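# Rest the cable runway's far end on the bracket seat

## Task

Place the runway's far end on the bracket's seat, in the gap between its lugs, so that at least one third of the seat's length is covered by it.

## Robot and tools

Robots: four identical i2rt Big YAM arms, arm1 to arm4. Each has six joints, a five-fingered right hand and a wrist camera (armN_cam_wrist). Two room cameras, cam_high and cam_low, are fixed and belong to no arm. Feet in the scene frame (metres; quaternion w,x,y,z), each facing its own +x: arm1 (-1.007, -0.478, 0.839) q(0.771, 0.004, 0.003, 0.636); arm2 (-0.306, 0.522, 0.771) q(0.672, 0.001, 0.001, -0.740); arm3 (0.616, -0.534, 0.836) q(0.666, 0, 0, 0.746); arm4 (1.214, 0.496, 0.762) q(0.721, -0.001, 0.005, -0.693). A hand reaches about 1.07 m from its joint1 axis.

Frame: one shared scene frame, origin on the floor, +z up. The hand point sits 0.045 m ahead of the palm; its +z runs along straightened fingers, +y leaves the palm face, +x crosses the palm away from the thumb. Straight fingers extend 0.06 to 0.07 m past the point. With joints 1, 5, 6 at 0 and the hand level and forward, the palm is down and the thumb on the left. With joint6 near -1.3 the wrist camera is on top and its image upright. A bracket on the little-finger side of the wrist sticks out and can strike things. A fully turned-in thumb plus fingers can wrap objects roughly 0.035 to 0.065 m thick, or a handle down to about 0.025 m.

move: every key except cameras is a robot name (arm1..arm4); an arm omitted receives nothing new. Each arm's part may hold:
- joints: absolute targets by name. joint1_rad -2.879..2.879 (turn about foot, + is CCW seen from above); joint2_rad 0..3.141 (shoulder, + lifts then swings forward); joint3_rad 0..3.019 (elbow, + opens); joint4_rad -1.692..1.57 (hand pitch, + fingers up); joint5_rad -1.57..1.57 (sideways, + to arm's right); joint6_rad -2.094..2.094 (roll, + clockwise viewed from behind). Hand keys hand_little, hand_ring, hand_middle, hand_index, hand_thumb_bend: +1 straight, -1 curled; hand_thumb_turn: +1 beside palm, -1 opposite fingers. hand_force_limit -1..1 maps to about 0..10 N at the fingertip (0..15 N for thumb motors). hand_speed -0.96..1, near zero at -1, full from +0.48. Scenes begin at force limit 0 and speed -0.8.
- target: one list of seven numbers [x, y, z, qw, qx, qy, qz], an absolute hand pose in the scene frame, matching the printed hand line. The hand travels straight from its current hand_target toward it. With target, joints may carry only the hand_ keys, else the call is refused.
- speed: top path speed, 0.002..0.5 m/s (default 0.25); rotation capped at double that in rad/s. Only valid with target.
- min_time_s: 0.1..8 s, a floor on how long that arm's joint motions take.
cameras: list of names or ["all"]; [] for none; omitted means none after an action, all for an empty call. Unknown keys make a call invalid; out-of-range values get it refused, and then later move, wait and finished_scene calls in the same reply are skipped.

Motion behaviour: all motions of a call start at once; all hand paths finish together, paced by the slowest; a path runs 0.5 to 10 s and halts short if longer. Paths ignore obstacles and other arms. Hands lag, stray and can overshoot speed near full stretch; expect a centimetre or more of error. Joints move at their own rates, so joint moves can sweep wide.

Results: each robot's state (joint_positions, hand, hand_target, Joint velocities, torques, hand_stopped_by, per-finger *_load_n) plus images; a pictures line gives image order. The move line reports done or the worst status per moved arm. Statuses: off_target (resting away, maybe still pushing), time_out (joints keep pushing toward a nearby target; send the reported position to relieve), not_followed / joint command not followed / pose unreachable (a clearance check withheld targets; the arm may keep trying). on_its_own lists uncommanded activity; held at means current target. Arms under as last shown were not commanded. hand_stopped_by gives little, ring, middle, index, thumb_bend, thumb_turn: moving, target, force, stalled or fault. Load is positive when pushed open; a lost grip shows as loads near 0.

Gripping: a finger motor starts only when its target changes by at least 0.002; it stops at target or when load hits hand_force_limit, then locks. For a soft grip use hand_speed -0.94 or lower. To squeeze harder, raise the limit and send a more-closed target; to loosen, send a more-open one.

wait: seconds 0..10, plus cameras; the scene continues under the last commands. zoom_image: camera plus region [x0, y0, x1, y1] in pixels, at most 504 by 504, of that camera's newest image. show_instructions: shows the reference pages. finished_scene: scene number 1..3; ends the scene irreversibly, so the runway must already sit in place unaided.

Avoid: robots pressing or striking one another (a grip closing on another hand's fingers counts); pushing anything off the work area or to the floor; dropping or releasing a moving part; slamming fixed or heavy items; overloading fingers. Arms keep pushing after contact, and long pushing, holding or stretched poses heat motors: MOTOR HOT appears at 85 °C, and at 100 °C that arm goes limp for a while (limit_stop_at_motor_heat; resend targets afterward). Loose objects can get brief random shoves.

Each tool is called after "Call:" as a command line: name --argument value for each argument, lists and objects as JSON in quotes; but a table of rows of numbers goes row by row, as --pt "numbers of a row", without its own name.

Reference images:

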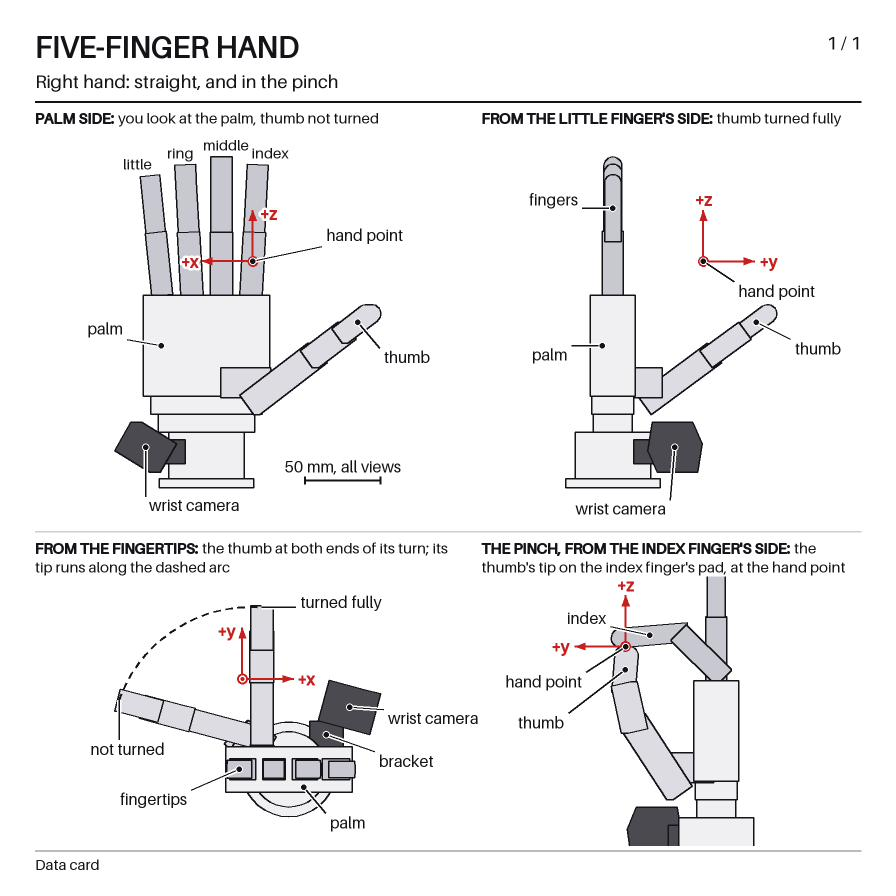

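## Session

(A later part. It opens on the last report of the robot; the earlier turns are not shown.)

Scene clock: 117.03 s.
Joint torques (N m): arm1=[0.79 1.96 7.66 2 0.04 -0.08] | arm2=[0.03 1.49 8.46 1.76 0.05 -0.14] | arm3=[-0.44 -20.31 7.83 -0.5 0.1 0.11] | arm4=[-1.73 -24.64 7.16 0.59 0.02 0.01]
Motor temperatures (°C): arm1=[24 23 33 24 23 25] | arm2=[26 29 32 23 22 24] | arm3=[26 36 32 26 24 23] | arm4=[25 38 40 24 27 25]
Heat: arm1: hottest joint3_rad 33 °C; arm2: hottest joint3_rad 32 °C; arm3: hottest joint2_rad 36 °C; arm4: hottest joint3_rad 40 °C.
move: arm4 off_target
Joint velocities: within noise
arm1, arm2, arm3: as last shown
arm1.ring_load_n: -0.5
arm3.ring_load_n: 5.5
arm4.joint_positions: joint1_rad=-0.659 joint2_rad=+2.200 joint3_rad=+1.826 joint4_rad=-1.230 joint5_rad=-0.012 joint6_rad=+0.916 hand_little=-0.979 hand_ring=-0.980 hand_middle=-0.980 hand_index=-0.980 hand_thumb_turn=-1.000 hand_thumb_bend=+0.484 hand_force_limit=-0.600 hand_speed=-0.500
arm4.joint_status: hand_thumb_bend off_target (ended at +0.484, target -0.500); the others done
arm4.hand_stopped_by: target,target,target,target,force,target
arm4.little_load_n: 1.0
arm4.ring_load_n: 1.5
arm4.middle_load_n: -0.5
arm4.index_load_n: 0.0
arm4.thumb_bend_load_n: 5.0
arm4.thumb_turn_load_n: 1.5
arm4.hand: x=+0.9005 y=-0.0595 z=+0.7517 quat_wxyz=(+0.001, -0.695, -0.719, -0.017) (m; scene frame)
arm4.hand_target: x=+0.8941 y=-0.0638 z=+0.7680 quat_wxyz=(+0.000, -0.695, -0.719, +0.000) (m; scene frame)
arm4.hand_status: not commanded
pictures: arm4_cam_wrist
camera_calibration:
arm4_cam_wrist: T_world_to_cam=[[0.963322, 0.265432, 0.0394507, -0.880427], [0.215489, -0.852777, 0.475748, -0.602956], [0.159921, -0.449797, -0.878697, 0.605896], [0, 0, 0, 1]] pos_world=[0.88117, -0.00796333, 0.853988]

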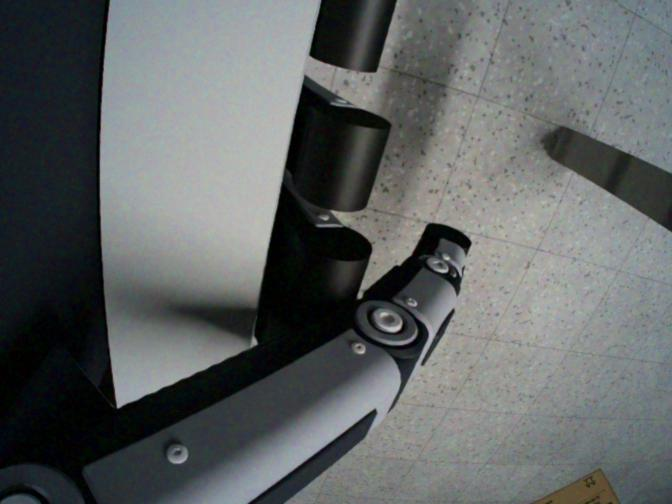

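Call:
move --arm4 '{"target":[1.215,-0.091,0.815,0,0.695,0.719,0],"speed":0.12}' --arm3 '{"target":[0.935,0.038,0.845,0,0.6978,-0.7164,0],"speed":0.12}' --cameras '["arm3_cam_wrist","arm4_cam_wrist","cam_high","cam_low"]'

Call:
zoom_image --camera "cam_high" --region '[290, 190, 410, 280]'

Call:
zoom_image --camera "cam_low" --region '[530, 220, 690, 340]'

Scene clock: 130.17 s.
Joint torques (N m): arm1=[0.73 2.02 7.66 2 0.03 -0.08] | arm2=[0.09 1.49 8.43 1.76 0.06 -0.14] | arm3=[-1.08 -26.17 14.54 -2.43 -0.19 -0.07] | arm4=[-1.14 -27.05 7.36 -0.76 -0.2 -0.26]
Motor temperatures (°C): arm1=[24 23 33 24 23 25] | arm2=[26 29 32 23 22 24] | arm3=[26 36 33 26 24 23] | arm4=[25 40 39 24 27 25]
Heat: arm1: hottest joint3_rad 33 °C; arm2: hottest joint3_rad 32 °C; arm3: hottest joint2_rad 36 °C; arm4: hottest joint2_rad 40 °C.
move: arm3 off_target; arm4 off_target
Joint velocities: within noise
arm1, arm2: as last shown
arm1.ring_load_n: 0.0
arm3.joint_positions: joint1_rad=-0.711 joint2_rad=+2.247 joint3_rad=+1.752 joint4_rad=-1.162 joint5_rad=+0.002 joint6_rad=+0.999 hand_little=-0.608 hand_ring=-0.836 hand_middle=-0.614 hand_index=-0.837 hand_thumb_turn=-1.000 hand_thumb_bend=+0.461 hand_force_limit=-0.600 hand_speed=-0.500
arm3.joint_status: not commanded
arm3.hand_stopped_by: force,force,force,force,force,target
arm3.little_load_n: 0.0
arm3.ring_load_n: 17.0
arm3.middle_load_n: 0.5
arm3.index_load_n: 0.0
arm3.thumb_bend_load_n: 9.0
arm3.thumb_turn_load_n: 1.0
arm3.hand: x=+0.9087 y=+0.0149 z=+0.7713 quat_wxyz=(+0.042, +0.698, -0.715, +0.009) (m; scene frame)
arm3.hand_target: x=+0.9323 y=+0.0346 z=+0.8437 quat_wxyz=(-0.002, +0.698, -0.716, +0.000) (m; scene frame)
arm3.hand_status: off_target (0.082 m and 4.9 deg from the pose sent, 0.344 m and 2.4 deg at the start)
arm4.joint_positions: joint1_rad=-0.151 joint2_rad=+1.982 joint3_rad=+1.480 joint4_rad=-1.145 joint5_rad=-0.005 joint6_rad=+1.455 hand_little=-0.979 hand_ring=-0.979 hand_middle=-0.980 hand_index=-0.980 hand_thumb_turn=-1.000 hand_thumb_bend=+0.484 hand_force_limit=-0.600 hand_speed=-0.500
arm4.joint_status: not commanded
arm4.hand_stopped_by: target,target,target,target,force,target
arm4.little_load_n: 5.0
arm4.ring_load_n: 4.5
arm4.middle_load_n: -0.5
arm4.index_load_n: 0.0
arm4.thumb_bend_load_n: 4.5
arm4.thumb_turn_load_n: 1.5
arm4.hand: x=+1.2129 y=-0.0810 z=+0.7569 quat_wxyz=(+0.027, -0.705, -0.708, -0.030) (m; scene frame)
arm4.hand_target: x=+1.2153 y=-0.0899 z=+0.8124 quat_wxyz=(+0.000, -0.695, -0.719, +0.000) (m; scene frame)
arm4.hand_status: off_target (0.059 m and 5.0 deg from the pose sent, 0.322 m and 1.9 deg at the start)
pictures: arm3_cam_wrist, arm4_cam_wrist, cam_high, cam_low
camera_calibration:
arm3_cam_wrist: T_world_to_cam=[[-0.965315, -0.254425, 0.05861, 0.837447], [-0.196199, 0.854994, 0.480094, -0.206509], [-0.172259, 0.451943, -0.875257, 0.937903], [0, 0, 0, 1]] pos_world=[0.929445, -0.0342463, 0.870967]
arm4_cam_wrist: T_world_to_cam=[[0.97153, 0.234151, 0.0360806, -1.18577], [0.197243, -0.883774, 0.424311, -0.632423], [0.13124, -0.405114, -0.904798, 0.608957], [0, 0, 0, 1]] pos_world=[1.19683, -0.0345725, 0.862109]

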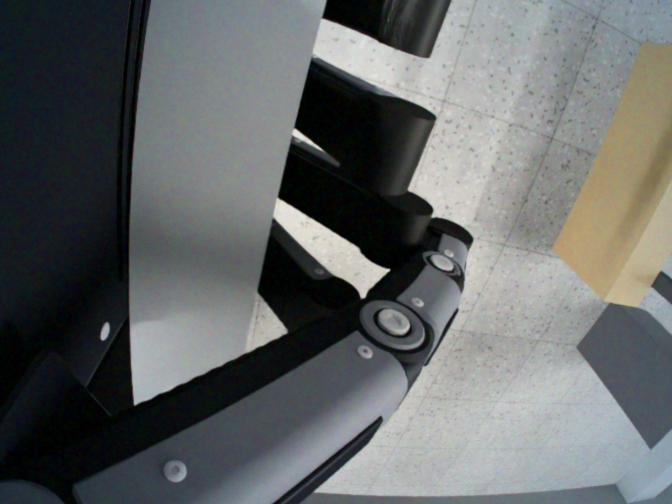

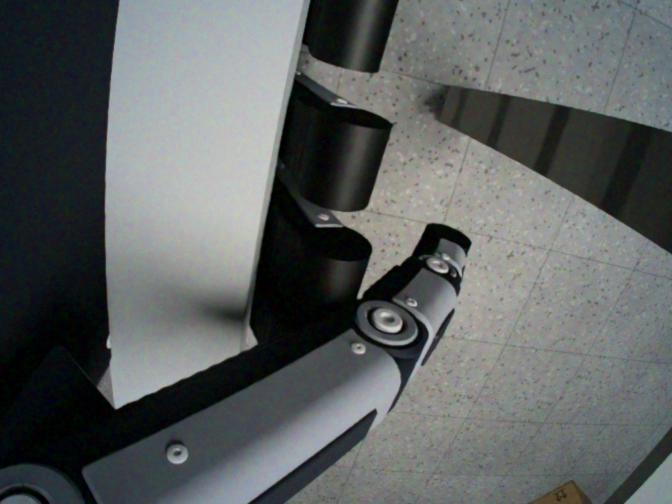

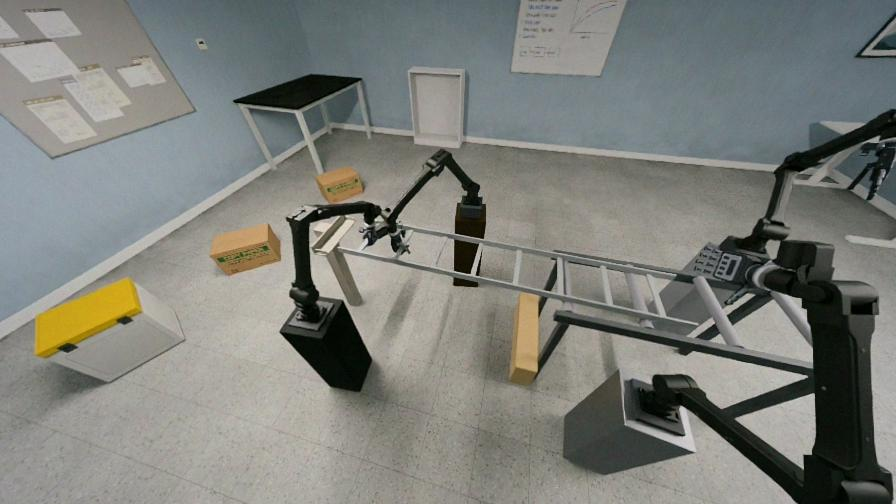

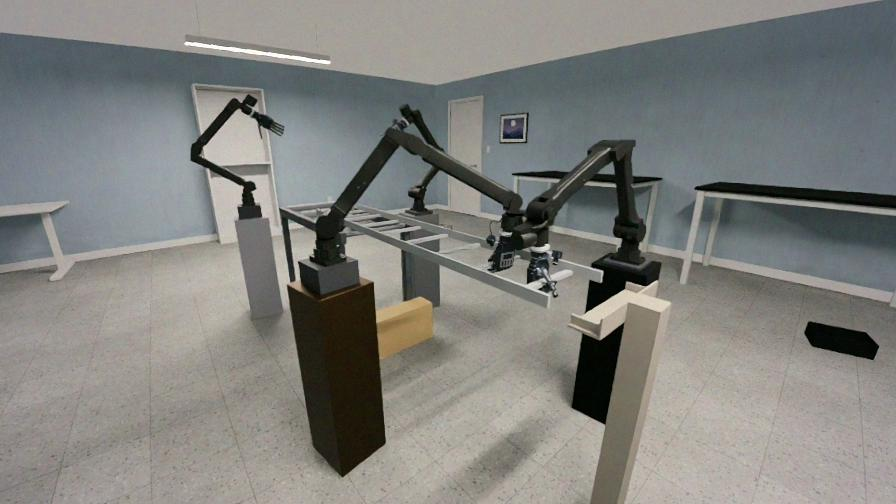

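Scaled by 4.200 from the camera's 896x504 image, which has a finer 1280x720 frame.

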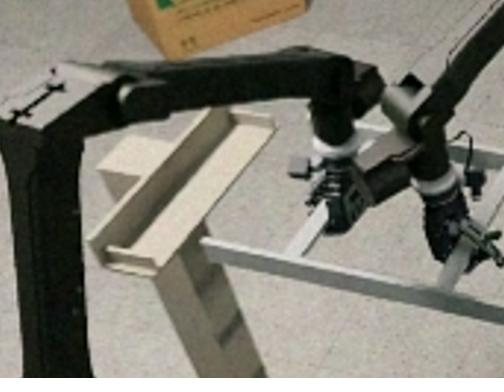

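Scaled by 3.150 from the camera's 896x504 image, which has a finer 1280x720 frame.

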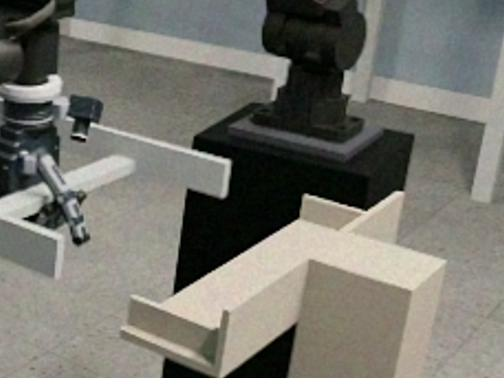

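Call:
move --arm4 '{"target":[1.334,-0.088,0.828,0,0.695,0.719,0],"speed":0.08}' --arm3 '{"target":[1.048,0.040,0.845,-0.0244,0.6974,-0.716,-0.025],"speed":0.08}' --cameras '["arm4_cam_wrist","cam_high","cam_low"]'

Call:
zoom_image --camera "cam_high" --region '[290, 190, 390, 270]'

Call:
zoom_image --camera "cam_low" --region '[540, 230, 680, 330]'

Scene clock: 188.03 s.
Joint torques (N m): arm1=[0.73 2.02 7.64 2 0.03 -0.08] | arm2=[0.09 1.49 8.46 1.74 0.06 -0.14] | arm3=[-1.26 -25.93 15.76 -1.58 -0.71 -0.07] | arm4=[-0.32 -28.04 8.47 -1.69 -0.46 -0.12]
Motor temperatures (°C): arm1=[24 23 33 24 23 25] | arm2=[26 29 32 23 22 24] | arm3=[26 36 37 26 24 23] | arm4=[25 41 39 24 27 25]
Heat: arm1: hottest joint3_rad 33 °C; arm2: hottest joint3_rad 32 °C; arm3: hottest joint3_rad 37 °C; arm4: hottest joint2_rad 41 °C.
move: arm3 off_target; arm4 off_target
Joint velocities: within noise
arm1, arm2: as last shown
arm1.ring_load_n: 0.5
arm3.joint_positions: joint1_rad=-0.846 joint2_rad=+2.410 joint3_rad=+2.061 joint4_rad=-1.273 joint5_rad=-0.034 joint6_rad=+0.858 hand_little=-0.608 hand_ring=-0.836 hand_middle=-0.614 hand_index=-0.837 hand_thumb_turn=-1.000 hand_thumb_bend=+0.461 hand_force_limit=-0.600 hand_speed=-0.500
arm3.joint_status: not commanded
arm3.hand_stopped_by: force,force,force,force,force,target
arm3.little_load_n: 0.0
arm3.ring_load_n: 10.5
arm3.middle_load_n: 1.0
arm3.index_load_n: 7.5
arm3.thumb_bend_load_n: 8.5
arm3.thumb_turn_load_n: 1.5
arm3.hand: x=+1.0165 y=+0.0184 z=+0.7739 quat_wxyz=(+0.026, +0.699, -0.714, -0.015) (m; scene frame)
arm3.hand_target: x=+1.0447 y=+0.0361 z=+0.8449 quat_wxyz=(-0.026, +0.697, -0.716, -0.024) (m; scene frame)
arm3.hand_status: off_target (0.081 m and 5.9 deg from the pose sent, 0.160 m and 8.5 deg at the start)
arm4.joint_positions: joint1_rad=+0.051 joint2_rad=+1.971 joint3_rad=+1.466 joint4_rad=-1.147 joint5_rad=+0.002 joint6_rad=+1.656 hand_little=-0.979 hand_ring=-0.979 hand_middle=-0.980 hand_index=-0.980 hand_thumb_turn=-1.000 hand_thumb_bend=+0.484 hand_force_limit=-0.600 hand_speed=-0.500
arm4.joint_status: not commanded
arm4.hand_stopped_by: target,target,target,target,force,target
arm4.little_load_n: 6.5
arm4.ring_load_n: 6.0
arm4.middle_load_n: 0.0
arm4.index_load_n: 0.0
arm4.thumb_bend_load_n: 5.0
arm4.thumb_turn_load_n: 1.5
arm4.hand: x=+1.3217 y=-0.0769 z=+0.7559 quat_wxyz=(+0.036, -0.705, -0.708, -0.024) (m; scene frame)
arm4.hand_target: x=+1.3337 y=-0.0862 z=+0.8243 quat_wxyz=(+0.000, -0.695, -0.719, +0.000) (m; scene frame)
arm4.hand_status: off_target (0.074 m and 5.3 deg from the pose sent, 0.141 m and 5.0 deg at the start)
pictures: arm4_cam_wrist, cam_high, cam_low
camera_calibration:
arm4_cam_wrist: T_world_to_cam=[[0.971638, 0.235964, 0.0154813, -1.27685], [0.208398, -0.885391, 0.415516, -0.658137], [0.111754, -0.400505, -0.909454, 0.62507], [0, 0, 0, 1]] pos_world=[1.30794, -0.0310738, 0.861706]

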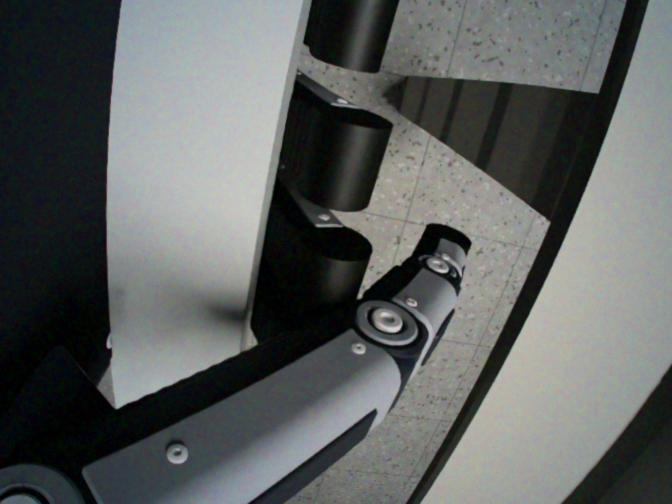

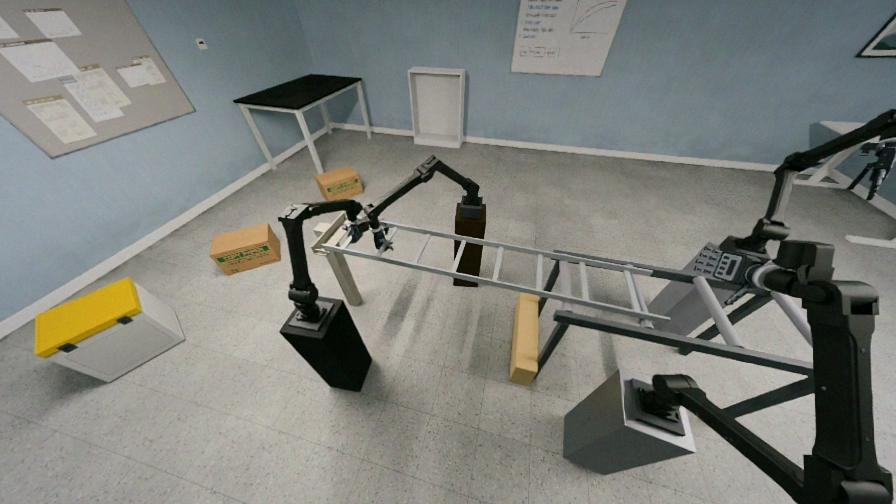

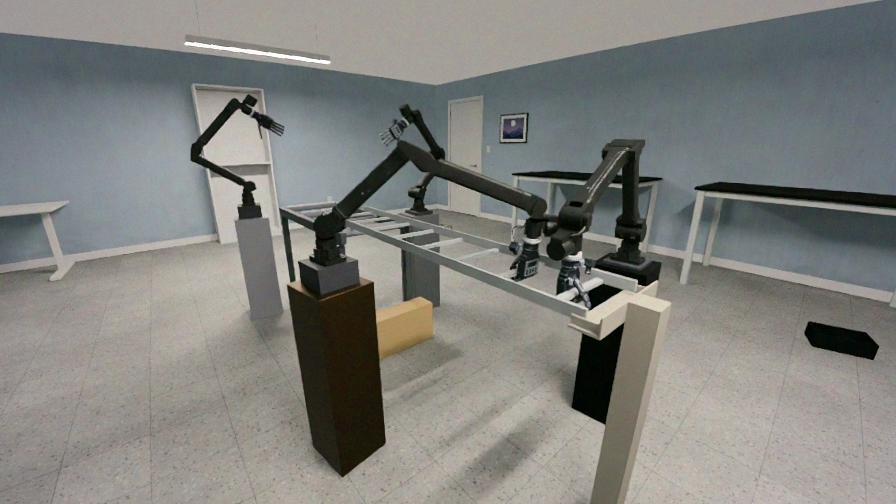

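Scaled by 5.040 from the camera's 896x504 image, which has a finer 1280x720 frame.

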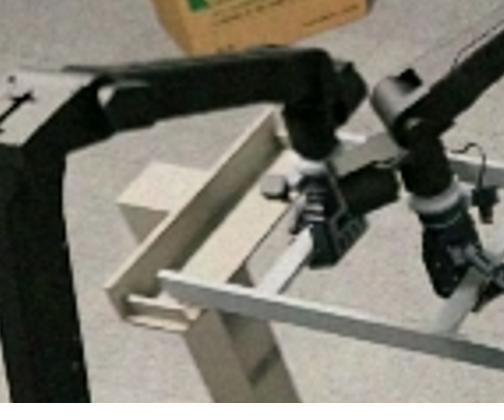

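Scaled by 3.600 from the camera's 896x504 image, which has a finer 1280x720 frame.

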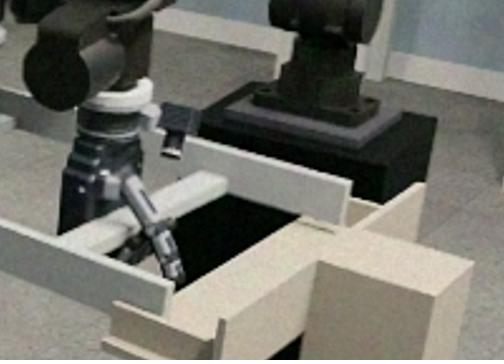

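Call:
zoom_image --camera "cam_low" --region '[600, 270, 660, 310]'

Call:
zoom_image --camera "cam_high" --region '[305, 235, 345, 265]'

Call:
zoom_image --camera "cam_low" --region '[560, 290, 620, 330]'

Scaled by 8.400 from the camera's 896x504 image, which has a finer 1280x720 frame.

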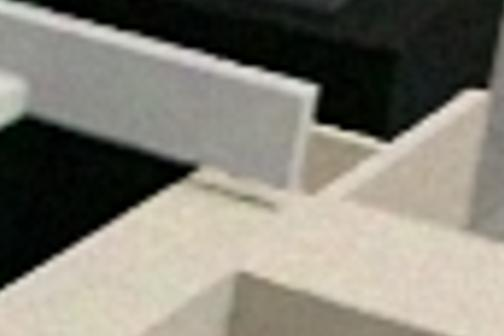

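Scaled by 12.600 from the camera's 896x504 image, which has a finer 1280x720 frame.

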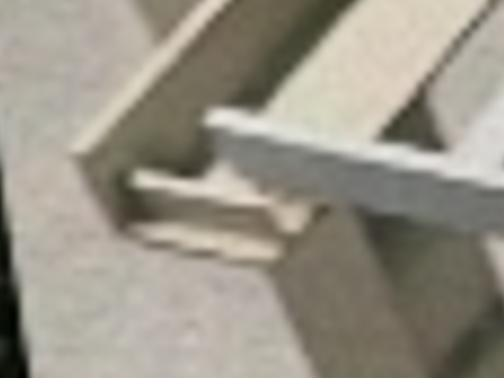

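Scaled by 8.400 from the camera's 896x504 image, which has a finer 1280x720 frame.

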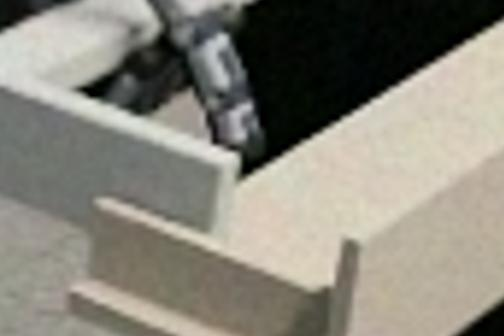

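Call:
move --arm4 '{"target":[1.342,-0.077,0.795,0,0.695,0.719,0],"speed":0.05}' --arm3 '{"target":[1.052,0.047,0.825,-0.0244,0.6974,-0.716,-0.025],"speed":0.05}' --cameras '["cam_high","cam_low"]'

Call:
zoom_image --camera "cam_low" --region '[560, 260, 660, 330]'

Call:
zoom_image --camera "cam_high" --region '[305, 235, 345, 265]'

Scene clock: 208.07 s.
Joint torques (N m): arm1=[0.79 2.02 7.65 1.99 0.04 -0.08] | arm2=[0.09 1.44 8.43 1.76 0.06 -0.14] | arm3=[-0.62 -25.05 15.49 -0.96 -0.52 -0.02] | arm4=[0.44 -25.58 6.19 -0.27 -0.58 0.02]
Motor temperatures (°C): arm1=[24 23 33 24 23 25] | arm2=[26 29 32 23 22 24] | arm3=[26 38 39 26 24 23] | arm4=[25 47 38 24 27 25]
Heat: arm1: hottest joint3_rad 33 °C; arm2: hottest joint3_rad 32 °C; arm3: hottest joint3_rad 39 °C; arm4: hottest joint2_rad 47 °C.
move: arm3 off_target; arm4 off_target
Joint velocities: within noise
arm1, arm2: as last shown
arm1.ring_load_n: 0.0
arm2.little_load_n: -0.5
arm3.joint_positions: joint1_rad=-0.846 joint2_rad=+2.438 joint3_rad=+2.092 joint4_rad=-1.280 joint5_rad=-0.038 joint6_rad=+0.858 hand_little=-0.608 hand_ring=-0.836 hand_middle=-0.614 hand_index=-0.837 hand_thumb_turn=-1.000 hand_thumb_bend=+0.461 hand_force_limit=-0.600 hand_speed=-0.500
arm3.joint_status: not commanded
arm3.hand_stopped_by: force,force,force,force,force,target
arm3.little_load_n: 0.0
arm3.ring_load_n: 8.0
arm3.middle_load_n: 1.0
arm3.index_load_n: 5.5
arm3.thumb_bend_load_n: 8.5
arm3.thumb_turn_load_n: 1.0
arm3.hand: x=+1.0191 y=+0.0225 z=+0.7660 quat_wxyz=(+0.029, +0.699, -0.714, -0.017) (m; scene frame)
arm3.hand_target: x=+1.0489 y=+0.0431 z=+0.8258 quat_wxyz=(-0.025, +0.697, -0.716, -0.024) (m; scene frame)
arm3.hand_status: off_target (0.072 m and 6.1 deg from the pose sent, 0.069 m and 5.9 deg at the start)
arm4.joint_positions: joint1_rad=+0.058 joint2_rad=+1.962 joint3_rad=+1.425 joint4_rad=-1.095 joint5_rad=+0.005 joint6_rad=+1.659 hand_little=-0.979 hand_ring=-0.979 hand_middle=-0.980 hand_index=-0.980 hand_thumb_turn=-1.000 hand_thumb_bend=+0.484 hand_force_limit=-0.600 hand_speed=-0.500
arm4.joint_status: not commanded
arm4.hand_stopped_by: target,target,target,target,force,target
arm4.little_load_n: 5.0
arm4.ring_load_n: 6.5
arm4.middle_load_n: 1.0
arm4.index_load_n: 0.0
arm4.thumb_bend_load_n: 5.0
arm4.thumb_turn_load_n: 1.5
arm4.hand: x=+1.3245 y=-0.0724 z=+0.7468 quat_wxyz=(+0.030, -0.704, -0.710, -0.017) (m; scene frame)
arm4.hand_target: x=+1.3416 y=-0.0762 z=+0.7929 quat_wxyz=(+0.000, -0.695, -0.719, +0.000) (m; scene frame)
arm4.hand_status: off_target (0.051 m and 4.2 deg from the pose sent, 0.044 m and 5.3 deg at the start)
pictures: cam_high, cam_low

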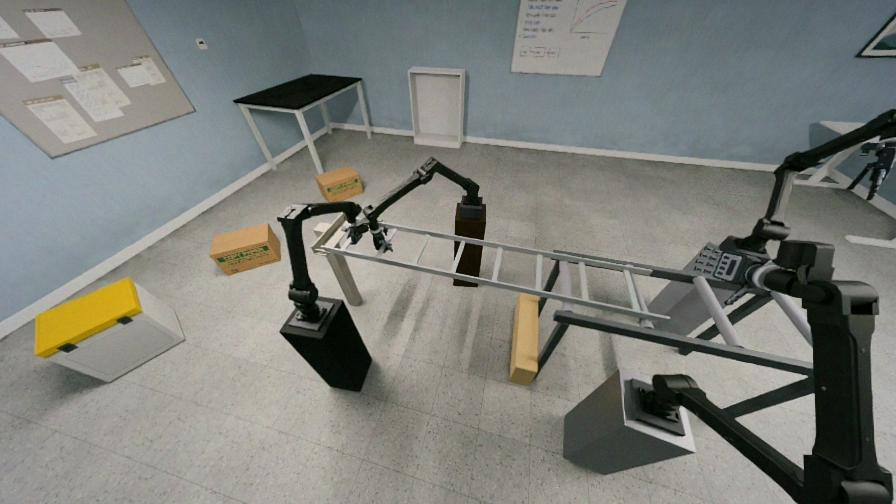

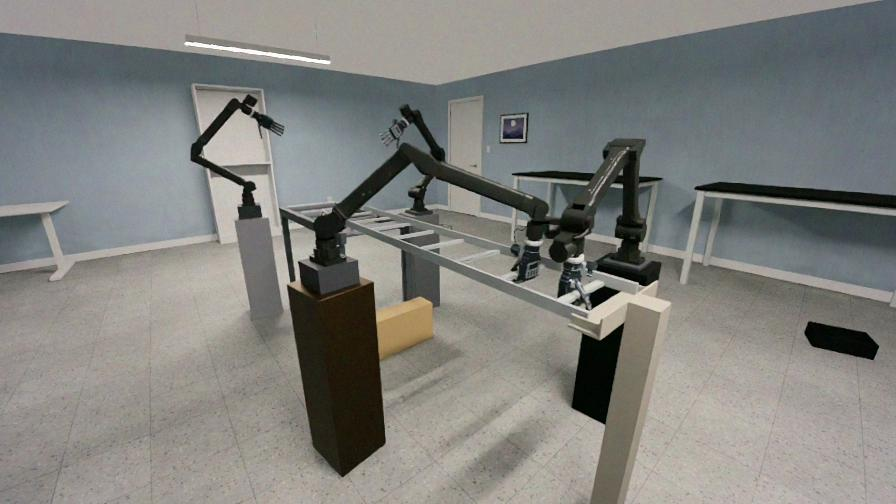

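Scaled by 5.040 from the camera's 896x504 image, which has a finer 1280x720 frame.

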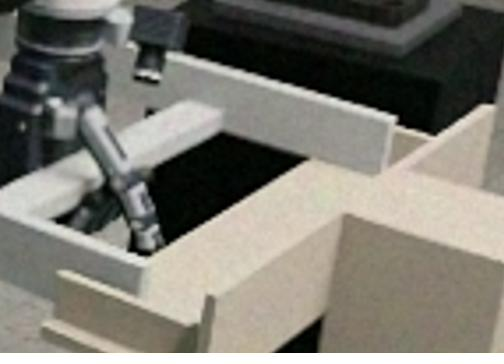

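Scaled by 12.600 from the camera's 896x504 image, which has a finer 1280x720 frame.

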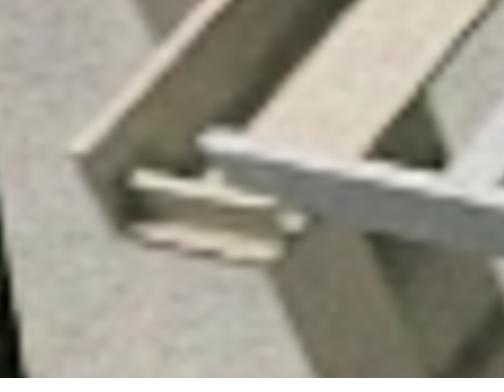

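Call:
move --arm4 '{"target":[1.337,-0.073,0.742,0,0.695,0.719,0],"speed":0.04}' --arm3 '{"target":[1.036,0.033,0.772,0,0.6978,-0.7164,0],"speed":0.04}' --cameras '["cam_high","cam_low"]'

Call:
zoom_image --camera "cam_low" --region '[560, 260, 660, 330]'

Call:
zoom_image --camera "cam_high" --region '[305, 235, 345, 265]'

Scene clock: 221.30 s.
Joint torques (N m): arm1=[0.85 2.02 7.65 2 0.04 -0.08] | arm2=[0.09 1.49 8.46 1.77 0.06 -0.13] | arm3=[-0.56 -22.12 10.59 0.58 0.17 0.17] | arm4=[-0.21 -17.79 5.24 1.07 -0.33 -0.05]
Motor temperatures (°C): arm1=[24 23 33 24 23 25] | arm2=[26 29 32 23 22 24] | arm3=[26 39 42 26 24 23] | arm4=[25 47 38 24 27 25]
Heat: arm1: hottest joint3_rad 33 °C; arm2: hottest joint3_rad 32 °C; arm3: hottest joint3_rad 42 °C; arm4: hottest joint2_rad 47 °C.
move: arm3 off_target; arm4 off_target
Joint velocities: within noise
arm1.joint_positions: joint1_rad=-0.064 joint2_rad=+0.594 joint3_rad=+1.446 joint4_rad=-1.416 joint5_rad=+0.084 joint6_rad=-1.025 hand_little=+1.000 hand_ring=+1.000 hand_middle=+1.000 hand_index=+1.000 hand_thumb_turn=+1.000 hand_thumb_bend=+1.000 hand_force_limit=+0.000 hand_speed=-0.800
arm1.joint_status: not commanded
arm1.hand_stopped_by: target,target,target,target,target,target
arm1.little_load_n: 0.0
arm1.ring_load_n: 0.0
arm1.middle_load_n: 0.0
arm1.index_load_n: 0.0
arm1.thumb_bend_load_n: 0.0
arm1.thumb_turn_load_n: 0.0
arm1.hand: x=-0.9041 y=-0.3077 z=+1.3345 quat_wxyz=(-0.367, +0.820, +0.308, +0.314) (m; scene frame)
arm1.hand_target: x=-0.9043 y=-0.3090 z=+1.3427 quat_wxyz=(-0.374, +0.815, +0.305, +0.319) (m; scene frame)
arm1.hand_status: not commanded
arm2.joint_positions: joint1_rad=+0.326 joint2_rad=+0.628 joint3_rad=+1.392 joint4_rad=-1.338 joint5_rad=+0.127 joint6_rad=-1.401 hand_little=+1.000 hand_ring=+1.000 hand_middle=+1.000 hand_index=+1.000 hand_thumb_turn=+1.000 hand_thumb_bend=+1.000 hand_force_limit=+0.000 hand_speed=-0.800
arm2.joint_status: not commanded
arm2.hand_stopped_by: target,target,target,target,target,target
arm2.little_load_n: 0.0
arm2.ring_load_n: 0.0
arm2.middle_load_n: 0.0
arm2.index_load_n: 0.0
arm2.thumb_bend_load_n: 0.0
arm2.thumb_turn_load_n: 0.0
arm2.hand: x=-0.3305 y=+0.2813 z=+1.2673 quat_wxyz=(+0.310, +0.618, -0.623, +0.366) (m; scene frame)
arm2.hand_target: x=-0.3308 y=+0.2827 z=+1.2752 quat_wxyz=(+0.314, +0.614, -0.621, +0.373) (m; scene frame)
arm2.hand_status: not commanded
arm3.joint_positions: joint1_rad=-0.841 joint2_rad=+2.440 joint3_rad=+2.093 joint4_rad=-1.272 joint5_rad=-0.007 joint6_rad=+0.860 hand_little=-0.608 hand_ring=-0.837 hand_middle=-0.614 hand_index=-0.837 hand_thumb_turn=-1.000 hand_thumb_bend=+0.461 hand_force_limit=-0.600 hand_speed=-0.500
arm3.joint_status: not commanded
arm3.hand_stopped_by: force,force,force,force,force,target
arm3.little_load_n: 0.0
arm3.ring_load_n: 6.5
arm3.middle_load_n: 1.0
arm3.index_load_n: 0.0
arm3.thumb_bend_load_n: 8.5
arm3.thumb_turn_load_n: 1.5
arm3.hand: x=+1.0223 y=+0.0221 z=+0.7629 quat_wxyz=(+0.024, +0.701, -0.713, -0.002) (m; scene frame)
arm3.hand_target: x=+1.0356 y=+0.0326 z=+0.7725 quat_wxyz=(+0.000, +0.698, -0.716, +0.000) (m; scene frame)
arm3.hand_status: off_target (0.020 m and 2.8 deg from the pose sent, 0.021 m and 3.8 deg at the start)
arm4.joint_positions: joint1_rad=+0.058 joint2_rad=+1.938 joint3_rad=+1.374 joint4_rad=-1.002 joint5_rad=-0.001 joint6_rad=+1.659 hand_little=-0.980 hand_ring=-0.980 hand_middle=-0.980 hand_index=-0.980 hand_thumb_turn=-1.000 hand_thumb_bend=+0.484 hand_force_limit=-0.600 hand_speed=-0.500
arm4.joint_status: not commanded
arm4.hand_stopped_by: target,target,target,target,force,target
arm4.little_load_n: 0.0
arm4.ring_load_n: 0.0
arm4.middle_load_n: -0.5
arm4.index_load_n: 0.0
arm4.thumb_bend_load_n: 5.0
arm4.thumb_turn_load_n: 1.5
arm4.hand: x=+1.3265 y=-0.0767 z=+0.7451 quat_wxyz=(+0.003, -0.704, -0.710, +0.002) (m; scene frame)
arm4.hand_target: x=+1.3368 y=-0.0728 z=+0.7420 quat_wxyz=(+0.000, -0.695, -0.719, +0.000) (m; scene frame)
arm4.hand_status: off_target (0.012 m and 1.5 deg from the pose sent, 0.013 m and 4.2 deg at the start)
pictures: cam_high, cam_low

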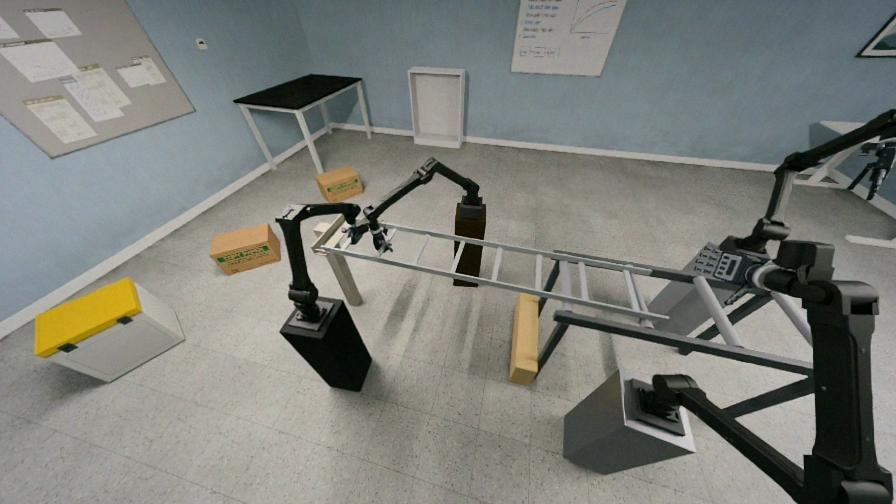

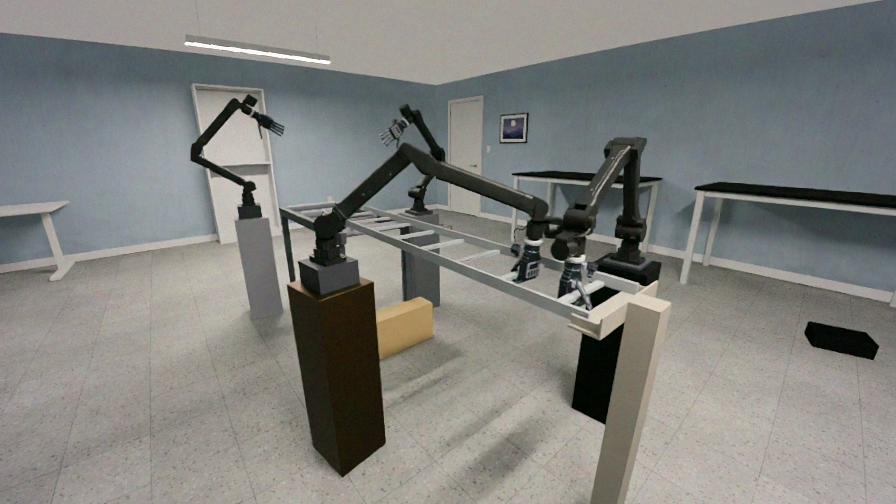

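Scaled by 5.040 from the camera's 896x504 image, which has a finer 1280x720 frame.

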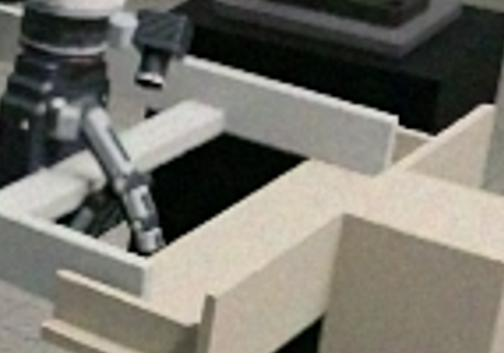

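Scaled by 12.600 from the camera's 896x504 image, which has a finer 1280x720 frame.

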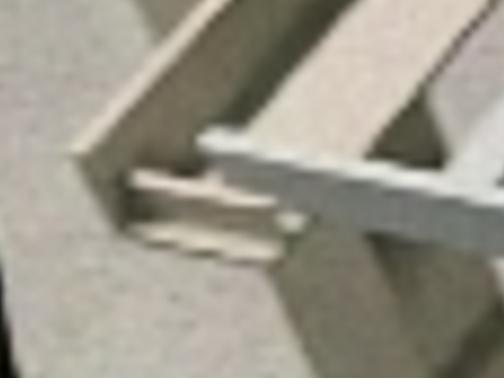

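Call:
move --arm4 '{"joints":{"hand_thumb_bend":0.8,"hand_speed":-0.4}}' --arm3 '{"target":[1.025,0.028,0.758,0,0.6978,-0.7164,0],"speed":0.04,"joints":{"hand_thumb_bend":1.0,"hand_speed":-0.3}}'

Call:
move --arm3 '{"joints":{"hand_little":1,"hand_ring":1,"hand_middle":1,"hand_index":1,"hand_speed":-0.5}}' --arm4 '{"joints":{"hand_little":1,"hand_ring":1,"hand_middle":1,"hand_index":1,"hand_speed":-0.5}}'

Call:
move --arm4 '{"target":[1.324,-0.073,0.785,0,0.695,0.719,0],"speed":0.07}' --arm3 '{"target":[1.032,0.03,0.80,0,0.6978,-0.7164,0],"speed":0.07}' --cameras '["cam_low"]'

Call:
move --arm4 '{"target":[1.31,-0.03,0.93,0,0.695,0.719,0],"speed":0.15}' --arm3 '{"target":[1.01,0.01,0.92,0,0.6978,-0.7164,0],"speed":0.15}' --cameras '["arm4_cam_wrist","cam_high","cam_low"]'

Call:
zoom_image --camera "cam_low" --region '[560, 260, 660, 330]'

Call:
zoom_image --camera "cam_high" --region '[300, 210, 380, 270]'

Scene clock: 237.07 s.
Joint torques (N m): arm1=[0.73 1.96 7.65 1.99 0.04 -0.07] | arm2=[0.09 1.49 8.44 1.78 0.06 -0.14] | arm3=[1.2 -23 8.17 0.28 -0.07 0.2] | arm4=[-0.21 -17.9 5.24 1.05 -0.34 -0.05]
Motor temperatures (°C): arm1=[24 23 34 24 23 25] | arm2=[26 29 32 23 22 24] | arm3=[26 38 42 26 24 23] | arm4=[25 46 37 24 27 25]
Heat: arm1: hottest joint3_rad 34 °C; arm2: hottest joint3_rad 32 °C; arm3: hottest joint3_rad 42 °C; arm4: hottest joint2_rad 46 °C.
move: arm3 off_target; arm4 done
Joint velocities: within noise
arm1, arm2: as last shown
arm3.joint_positions: joint1_rad=-0.841 joint2_rad=+2.440 joint3_rad=+2.047 joint4_rad=-1.210 joint5_rad=-0.002 joint6_rad=+0.864 hand_little=-0.608 hand_ring=-0.837 hand_middle=-0.614 hand_index=-0.837 hand_thumb_turn=-1.000 hand_thumb_bend=+1.000 hand_force_limit=-0.600 hand_speed=-0.300
arm3.joint_status: all done
arm3.hand_stopped_by: force,force,force,force,target,target
arm3.little_load_n: 0.5
arm3.ring_load_n: 0.0
arm3.middle_load_n: 0.0
arm3.index_load_n: 0.0
arm3.thumb_bend_load_n: 0.0
arm3.thumb_turn_load_n: 0.0
arm3.hand: x=+1.0217 y=+0.0205 z=+0.7458 quat_wxyz=(+0.015, +0.699, -0.715, +0.000) (m; scene frame)
arm3.hand_target: x=+1.0249 y=+0.0278 z=+0.7579 quat_wxyz=(+0.000, +0.698, -0.716, +0.000) (m; scene frame)
arm3.hand_status: off_target (0.015 m and 1.8 deg from the pose sent, 0.008 m and 2.8 deg at the start)
arm4.joint_positions: joint1_rad=+0.058 joint2_rad=+1.938 joint3_rad=+1.374 joint4_rad=-1.000 joint5_rad=-0.001 joint6_rad=+1.659 hand_little=-0.980 hand_ring=-0.980 hand_middle=-0.980 hand_index=-0.980 hand_thumb_turn=-1.000 hand_thumb_bend=+0.799 hand_force_limit=-0.600 hand_speed=-0.400
arm4.joint_status: all done
arm4.hand_stopped_by: target,target,target,target,target,target
arm4.little_load_n: 0.0
arm4.ring_load_n: 0.0
arm4.middle_load_n: 0.5
arm4.index_load_n: 0.0
arm4.thumb_bend_load_n: -0.5
arm4.thumb_turn_load_n: 0.0
arm4.hand: x=+1.3265 y=-0.0770 z=+0.7451 quat_wxyz=(+0.002, -0.704, -0.710, +0.002) (m; scene frame)
arm4.hand_target: x=+1.3368 y=-0.0729 z=+0.7420 quat_wxyz=(+0.000, -0.695, -0.719, +0.000) (m; scene frame)
arm4.hand_status: not commanded
pictures: none

Scene clock: 238.97 s.
Joint torques (N m): arm1=[0.73 2.02 7.66 2.02 0.04 -0.07] | arm2=[0.03 1.49 8.44 1.76 0.06 -0.14] | arm3=[0.73 -22.71 8.27 0.54 -0.06 0.14] | arm4=[-0.15 -17.79 5.23 1.07 -0.31 -0.05]
Motor temperatures (°C): arm1=[24 23 34 24 23 25] | arm2=[26 29 32 23 22 24] | arm3=[26 38 41 26 24 23] | arm4=[25 46 37 24 27 25]
Heat: arm1: hottest joint3_rad 34 °C; arm2: hottest joint3_rad 32 °C; arm3: hottest joint3_rad 41 °C; arm4: hottest joint2_rad 46 °C.
move: arm3 done; arm4 done
Joint velocities: within noise
arm1, arm2: as last shown
arm2.little_load_n: -0.5
arm2.ring_load_n: -0.5
arm3.joint_positions: joint1_rad=-0.841 joint2_rad=+2.440 joint3_rad=+2.047 joint4_rad=-1.208 joint5_rad=-0.001 joint6_rad=+0.865 hand_little=+1.000 hand_ring=+1.000 hand_middle=+1.000 hand_index=+1.000 hand_thumb_turn=-1.000 hand_thumb_bend=+1.000 hand_force_limit=-0.600 hand_speed=-0.500
arm3.joint_status: all done
arm3.hand_stopped_by: target,target,target,target,target,target
arm3.little_load_n: 0.0
arm3.ring_load_n: 0.0
arm3.middle_load_n: 0.0
arm3.index_load_n: 0.0
arm3.thumb_bend_load_n: 0.0
arm3.thumb_turn_load_n: 0.0
arm3.hand: x=+1.0220 y=+0.0207 z=+0.7458 quat_wxyz=(+0.015, +0.699, -0.715, +0.000) (m; scene frame)
arm3.hand_target: x=+1.0249 y=+0.0279 z=+0.7580 quat_wxyz=(+0.000, +0.698, -0.716, +0.000) (m; scene frame)
arm3.hand_status: not commanded
arm4.joint_positions: joint1_rad=+0.058 joint2_rad=+1.938 joint3_rad=+1.374 joint4_rad=-1.000 joint5_rad=-0.001 joint6_rad=+1.659 hand_little=+1.000 hand_ring=+1.000 hand_middle=+1.000 hand_index=+1.000 hand_thumb_turn=-1.000 hand_thumb_bend=+0.799 hand_force_limit=-0.600 hand_speed=-0.500
arm4.joint_status: all done
arm4.hand_stopped_by: target,target,target,target,target,target
arm4.little_load_n: 0.0
arm4.ring_load_n: 0.0
arm4.middle_load_n: 0.0
arm4.index_load_n: 0.0
arm4.thumb_bend_load_n: -0.5
arm4.thumb_turn_load_n: 0.0
arm4.hand: x=+1.3265 y=-0.0770 z=+0.7451 quat_wxyz=(+0.002, -0.704, -0.710, +0.002) (m; scene frame)
arm4.hand_target: x=+1.3368 y=-0.0729 z=+0.7420 quat_wxyz=(+0.000, -0.695, -0.719, +0.000) (m; scene frame)
arm4.hand_status: not commanded
pictures: none

Scene clock: 240.33 s.
Joint torques (N m): arm1=[0.73 1.96 7.66 1.99 0.04 -0.08] | arm2=[0.03 1.49 8.44 1.77 0.06 -0.13] | arm3=[0.38 -23.82 11.74 -0.66 -0.33 0.14] | arm4=[-1.96 -17.85 7.99 0.2 -0.21 -0.11]
Motor temperatures (°C): arm1=[24 23 34 24 23 25] | arm2=[26 29 32 23 22 24] | arm3=[26 38 41 26 24 23] | arm4=[25 46 37 24 27 25]
Heat: arm1: hottest joint3_rad 34 °C; arm2: hottest joint3_rad 32 °C; arm3: hottest joint3_rad 41 °C; arm4: hottest joint2_rad 46 °C.
move: arm3 off_target; arm4 off_target
Joint velocities: within noise
arm1, arm2: as last shown
arm1.index_load_n: 0.5
arm2.little_load_n: 0.0
arm2.ring_load_n: 0.0
arm2.middle_load_n: -0.5
arm3.joint_positions: joint1_rad=-0.846 joint2_rad=+2.425 joint3_rad=+2.057 joint4_rad=-1.270 joint5_rad=+0.004 joint6_rad=+0.865 hand_little=+1.000 hand_ring=+1.000 hand_middle=+1.000 hand_index=+1.000 hand_thumb_turn=-1.000 hand_thumb_bend=+1.000 hand_force_limit=-0.600 hand_speed=-0.500
arm3.joint_status: not commanded
arm3.hand_stopped_by: target,target,target,target,target,target
arm3.little_load_n: 0.0
arm3.ring_load_n: 0.0
arm3.middle_load_n: 0.0
arm3.index_load_n: 0.0
arm3.thumb_bend_load_n: 0.0
arm3.thumb_turn_load_n: 0.0
arm3.hand: x=+1.0191 y=+0.0113 z=+0.7601 quat_wxyz=(+0.033, +0.697, -0.716, +0.004) (m; scene frame)
arm3.hand_target: x=+1.0309 y=+0.0286 z=+0.8000 quat_wxyz=(+0.000, +0.698, -0.716, +0.000) (m; scene frame)
arm3.hand_status: off_target (0.046 m and 3.8 deg from the pose sent, 0.056 m and 1.7 deg at the start)
arm4.joint_positions: joint1_rad=+0.058 joint2_rad=+1.885 joint3_rad=+1.374 joint4_rad=-1.077 joint5_rad=-0.004 joint6_rad=+1.640 hand_little=+1.000 hand_ring=+1.000 hand_middle=+1.000 hand_index=+1.000 hand_thumb_turn=-1.000 hand_thumb_bend=+0.800 hand_force_limit=-0.600 hand_speed=-0.500
arm4.joint_status: not commanded
arm4.hand_stopped_by: target,target,target,target,target,target
arm4.little_load_n: 0.0
arm4.ring_load_n: 0.0
arm4.middle_load_n: 0.0
arm4.index_load_n: 0.0
arm4.thumb_bend_load_n: 0.0
arm4.thumb_turn_load_n: 0.0
arm4.hand: x=+1.3265 y=-0.0623 z=+0.7723 quat_wxyz=(+0.011, -0.697, -0.717, -0.006) (m; scene frame)
arm4.hand_target: x=+1.3239 y=-0.0727 z=+0.7851 quat_wxyz=(+0.000, -0.695, -0.719, +0.000) (m; scene frame)
arm4.hand_status: off_target (0.017 m and 1.5 deg from the pose sent, 0.040 m and 1.5 deg at the start)
pictures: cam_low

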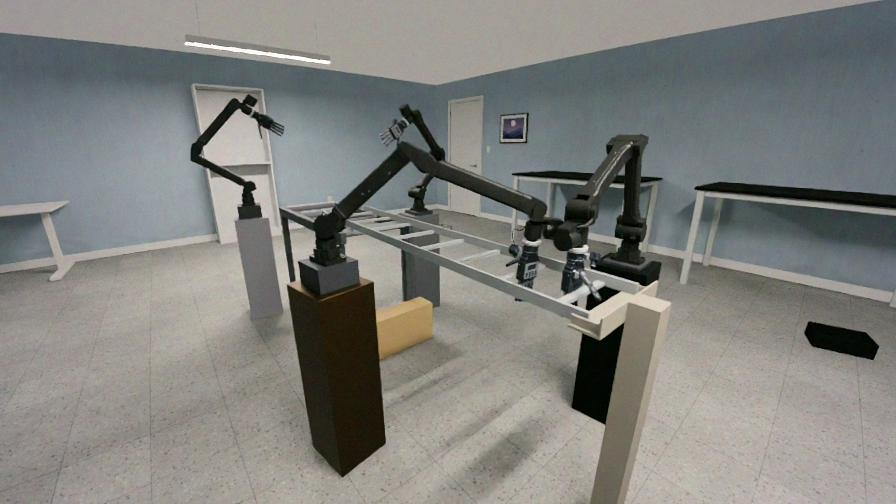

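Scene clock: 242.13 s.
Joint torques (N m): arm1=[0.79 2.02 7.66 2 0.04 -0.08] | arm2=[0.09 1.55 8.4 1.76 0.06 -0.13] | arm3=[1.26 -22.77 12.46 -0.25 -0.29 0.13] | arm4=[-2.2 -14.21 10.28 0.2 -0.2 -0.11]
Motor temperatures (°C): arm1=[24 23 34 24 23 25] | arm2=[26 29 32 23 22 24] | arm3=[26 38 41 26 24 23] | arm4=[25 46 37 24 27 25]
Heat: arm1: hottest joint3_rad 34 °C; arm2: hottest joint3_rad 32 °C; arm3: hottest joint3_rad 41 °C; arm4: hottest joint2_rad 46 °C.
move: arm3 off_target; arm4 off_target
Joint velocities: within noise
arm1, arm2: as last shown
arm1.middle_load_n: 0.5
arm1.index_load_n: 0.0
arm2.middle_load_n: 0.0
arm3.joint_positions: joint1_rad=-0.845 joint2_rad=+2.237 joint3_rad=+2.057 joint4_rad=-1.452 joint5_rad=+0.002 joint6_rad=+0.865 hand_little=+1.000 hand_ring=+1.000 hand_middle=+1.000 hand_index=+1.000 hand_thumb_turn=-1.000 hand_thumb_bend=+1.000 hand_force_limit=-0.600 hand_speed=-0.500
arm3.joint_status: not commanded
arm3.hand_stopped_by: target,target,target,target,target,target
arm3.little_load_n: 0.0
arm3.ring_load_n: 0.0
arm3.middle_load_n: 0.0
arm3.index_load_n: 0.0
arm3.thumb_bend_load_n: 0.0
arm3.thumb_turn_load_n: 0.0
arm3.hand: x=+1.0039 y=-0.0043 z=+0.8876 quat_wxyz=(+0.030, +0.698, -0.716, +0.003) (m; scene frame)
arm3.hand_target: x=+1.0092 y=+0.0089 z=+0.9199 quat_wxyz=(+0.000, +0.698, -0.716, +0.000) (m; scene frame)
arm3.hand_status: off_target (0.036 m and 3.4 deg from the pose sent, 0.160 m and 3.8 deg at the start)
arm4.joint_positions: joint1_rad=+0.039 joint2_rad=+1.644 joint3_rad=+1.433 joint4_rad=-1.389 joint5_rad=-0.004 joint6_rad=+1.618 hand_little=+1.000 hand_ring=+1.000 hand_middle=+1.000 hand_index=+1.000 hand_thumb_turn=-1.000 hand_thumb_bend=+0.800 hand_force_limit=-0.600 hand_speed=-0.500
arm4.joint_status: not commanded
arm4.hand_stopped_by: target,target,target,target,target,target
arm4.little_load_n: 0.0
arm4.ring_load_n: 0.0
arm4.middle_load_n: 0.0
arm4.index_load_n: 0.0
arm4.thumb_bend_load_n: -0.5
arm4.thumb_turn_load_n: 0.0
arm4.hand: x=+1.3136 y=-0.0151 z=+0.9126 quat_wxyz=(+0.015, -0.696, -0.718, -0.010) (m; scene frame)
arm4.hand_target: x=+1.3098 y=-0.0293 z=+0.9301 quat_wxyz=(+0.000, -0.695, -0.719, +0.000) (m; scene frame)
arm4.hand_status: off_target (0.023 m and 2.1 deg from the pose sent, 0.162 m and 1.5 deg at the start)
pictures: arm4_cam_wrist, cam_high, cam_low
camera_calibration:
arm4_cam_wrist: T_world_to_cam=[[0.964905, 0.262178, 0.0148539, -1.27615], [0.225986, -0.857855, 0.461537, -0.731547], [0.133747, -0.441982, -0.886997, 0.743279], [0, 0, 0, 1]] pos_world=[1.29727, 0.0355344, 1.01588]

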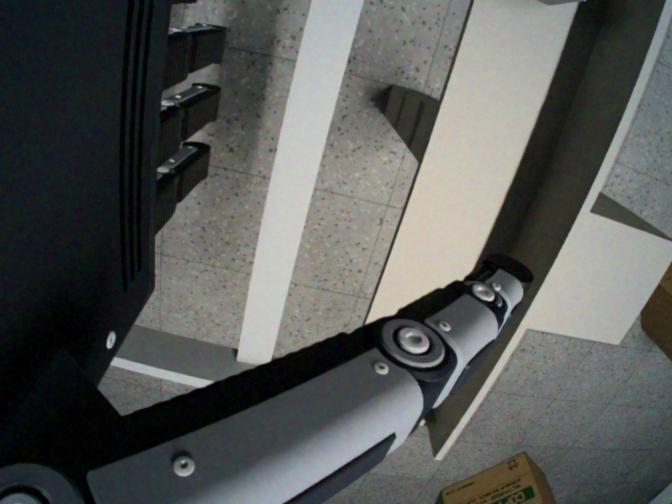

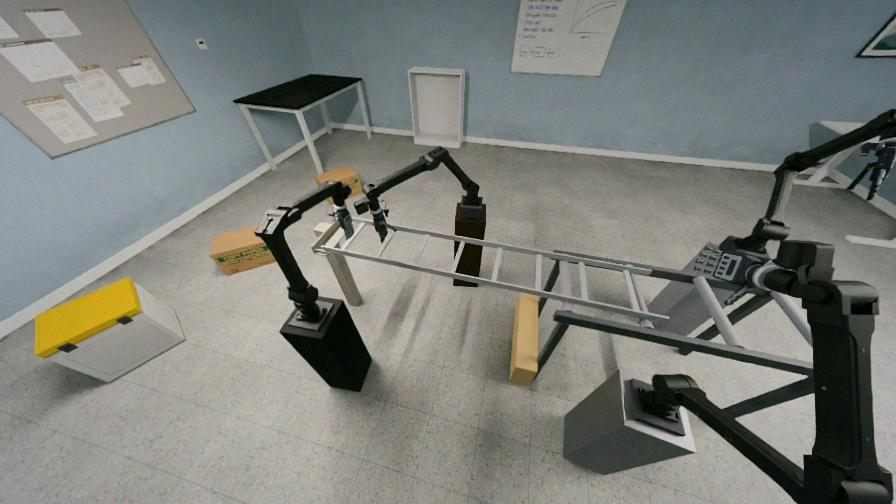

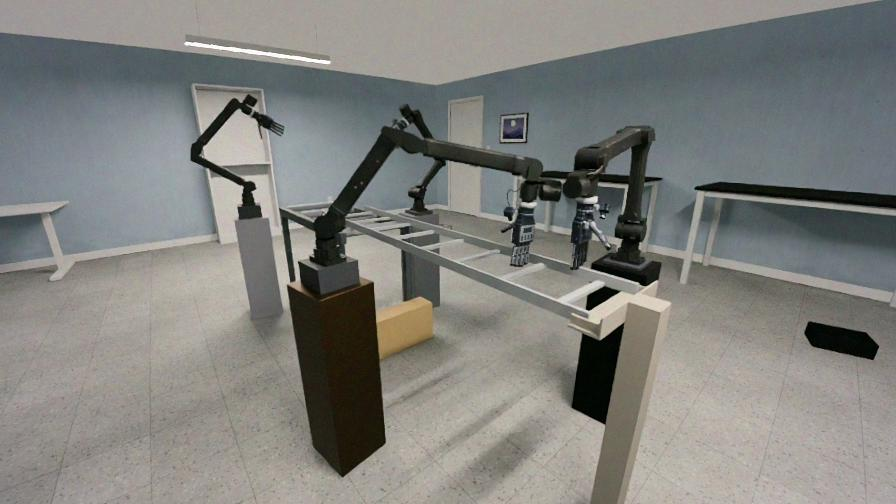

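Scaled by 5.040 from the camera's 896x504 image, which has a finer 1280x720 frame.

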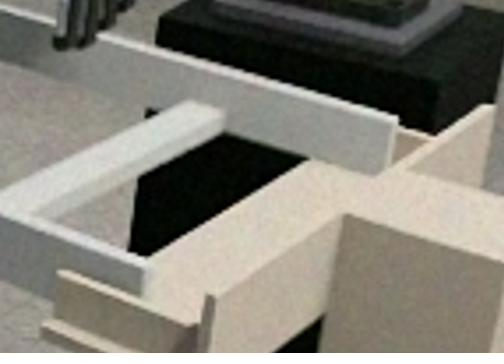

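Scaled by 6.300 from the camera's 896x504 image, which has a finer 1280x720 frame.

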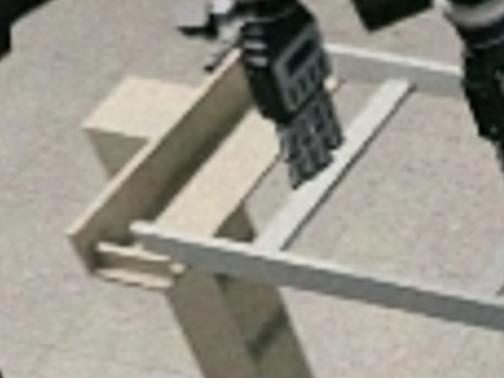

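Call:
finished_scene --scene 3

The scene is finished: the task was done.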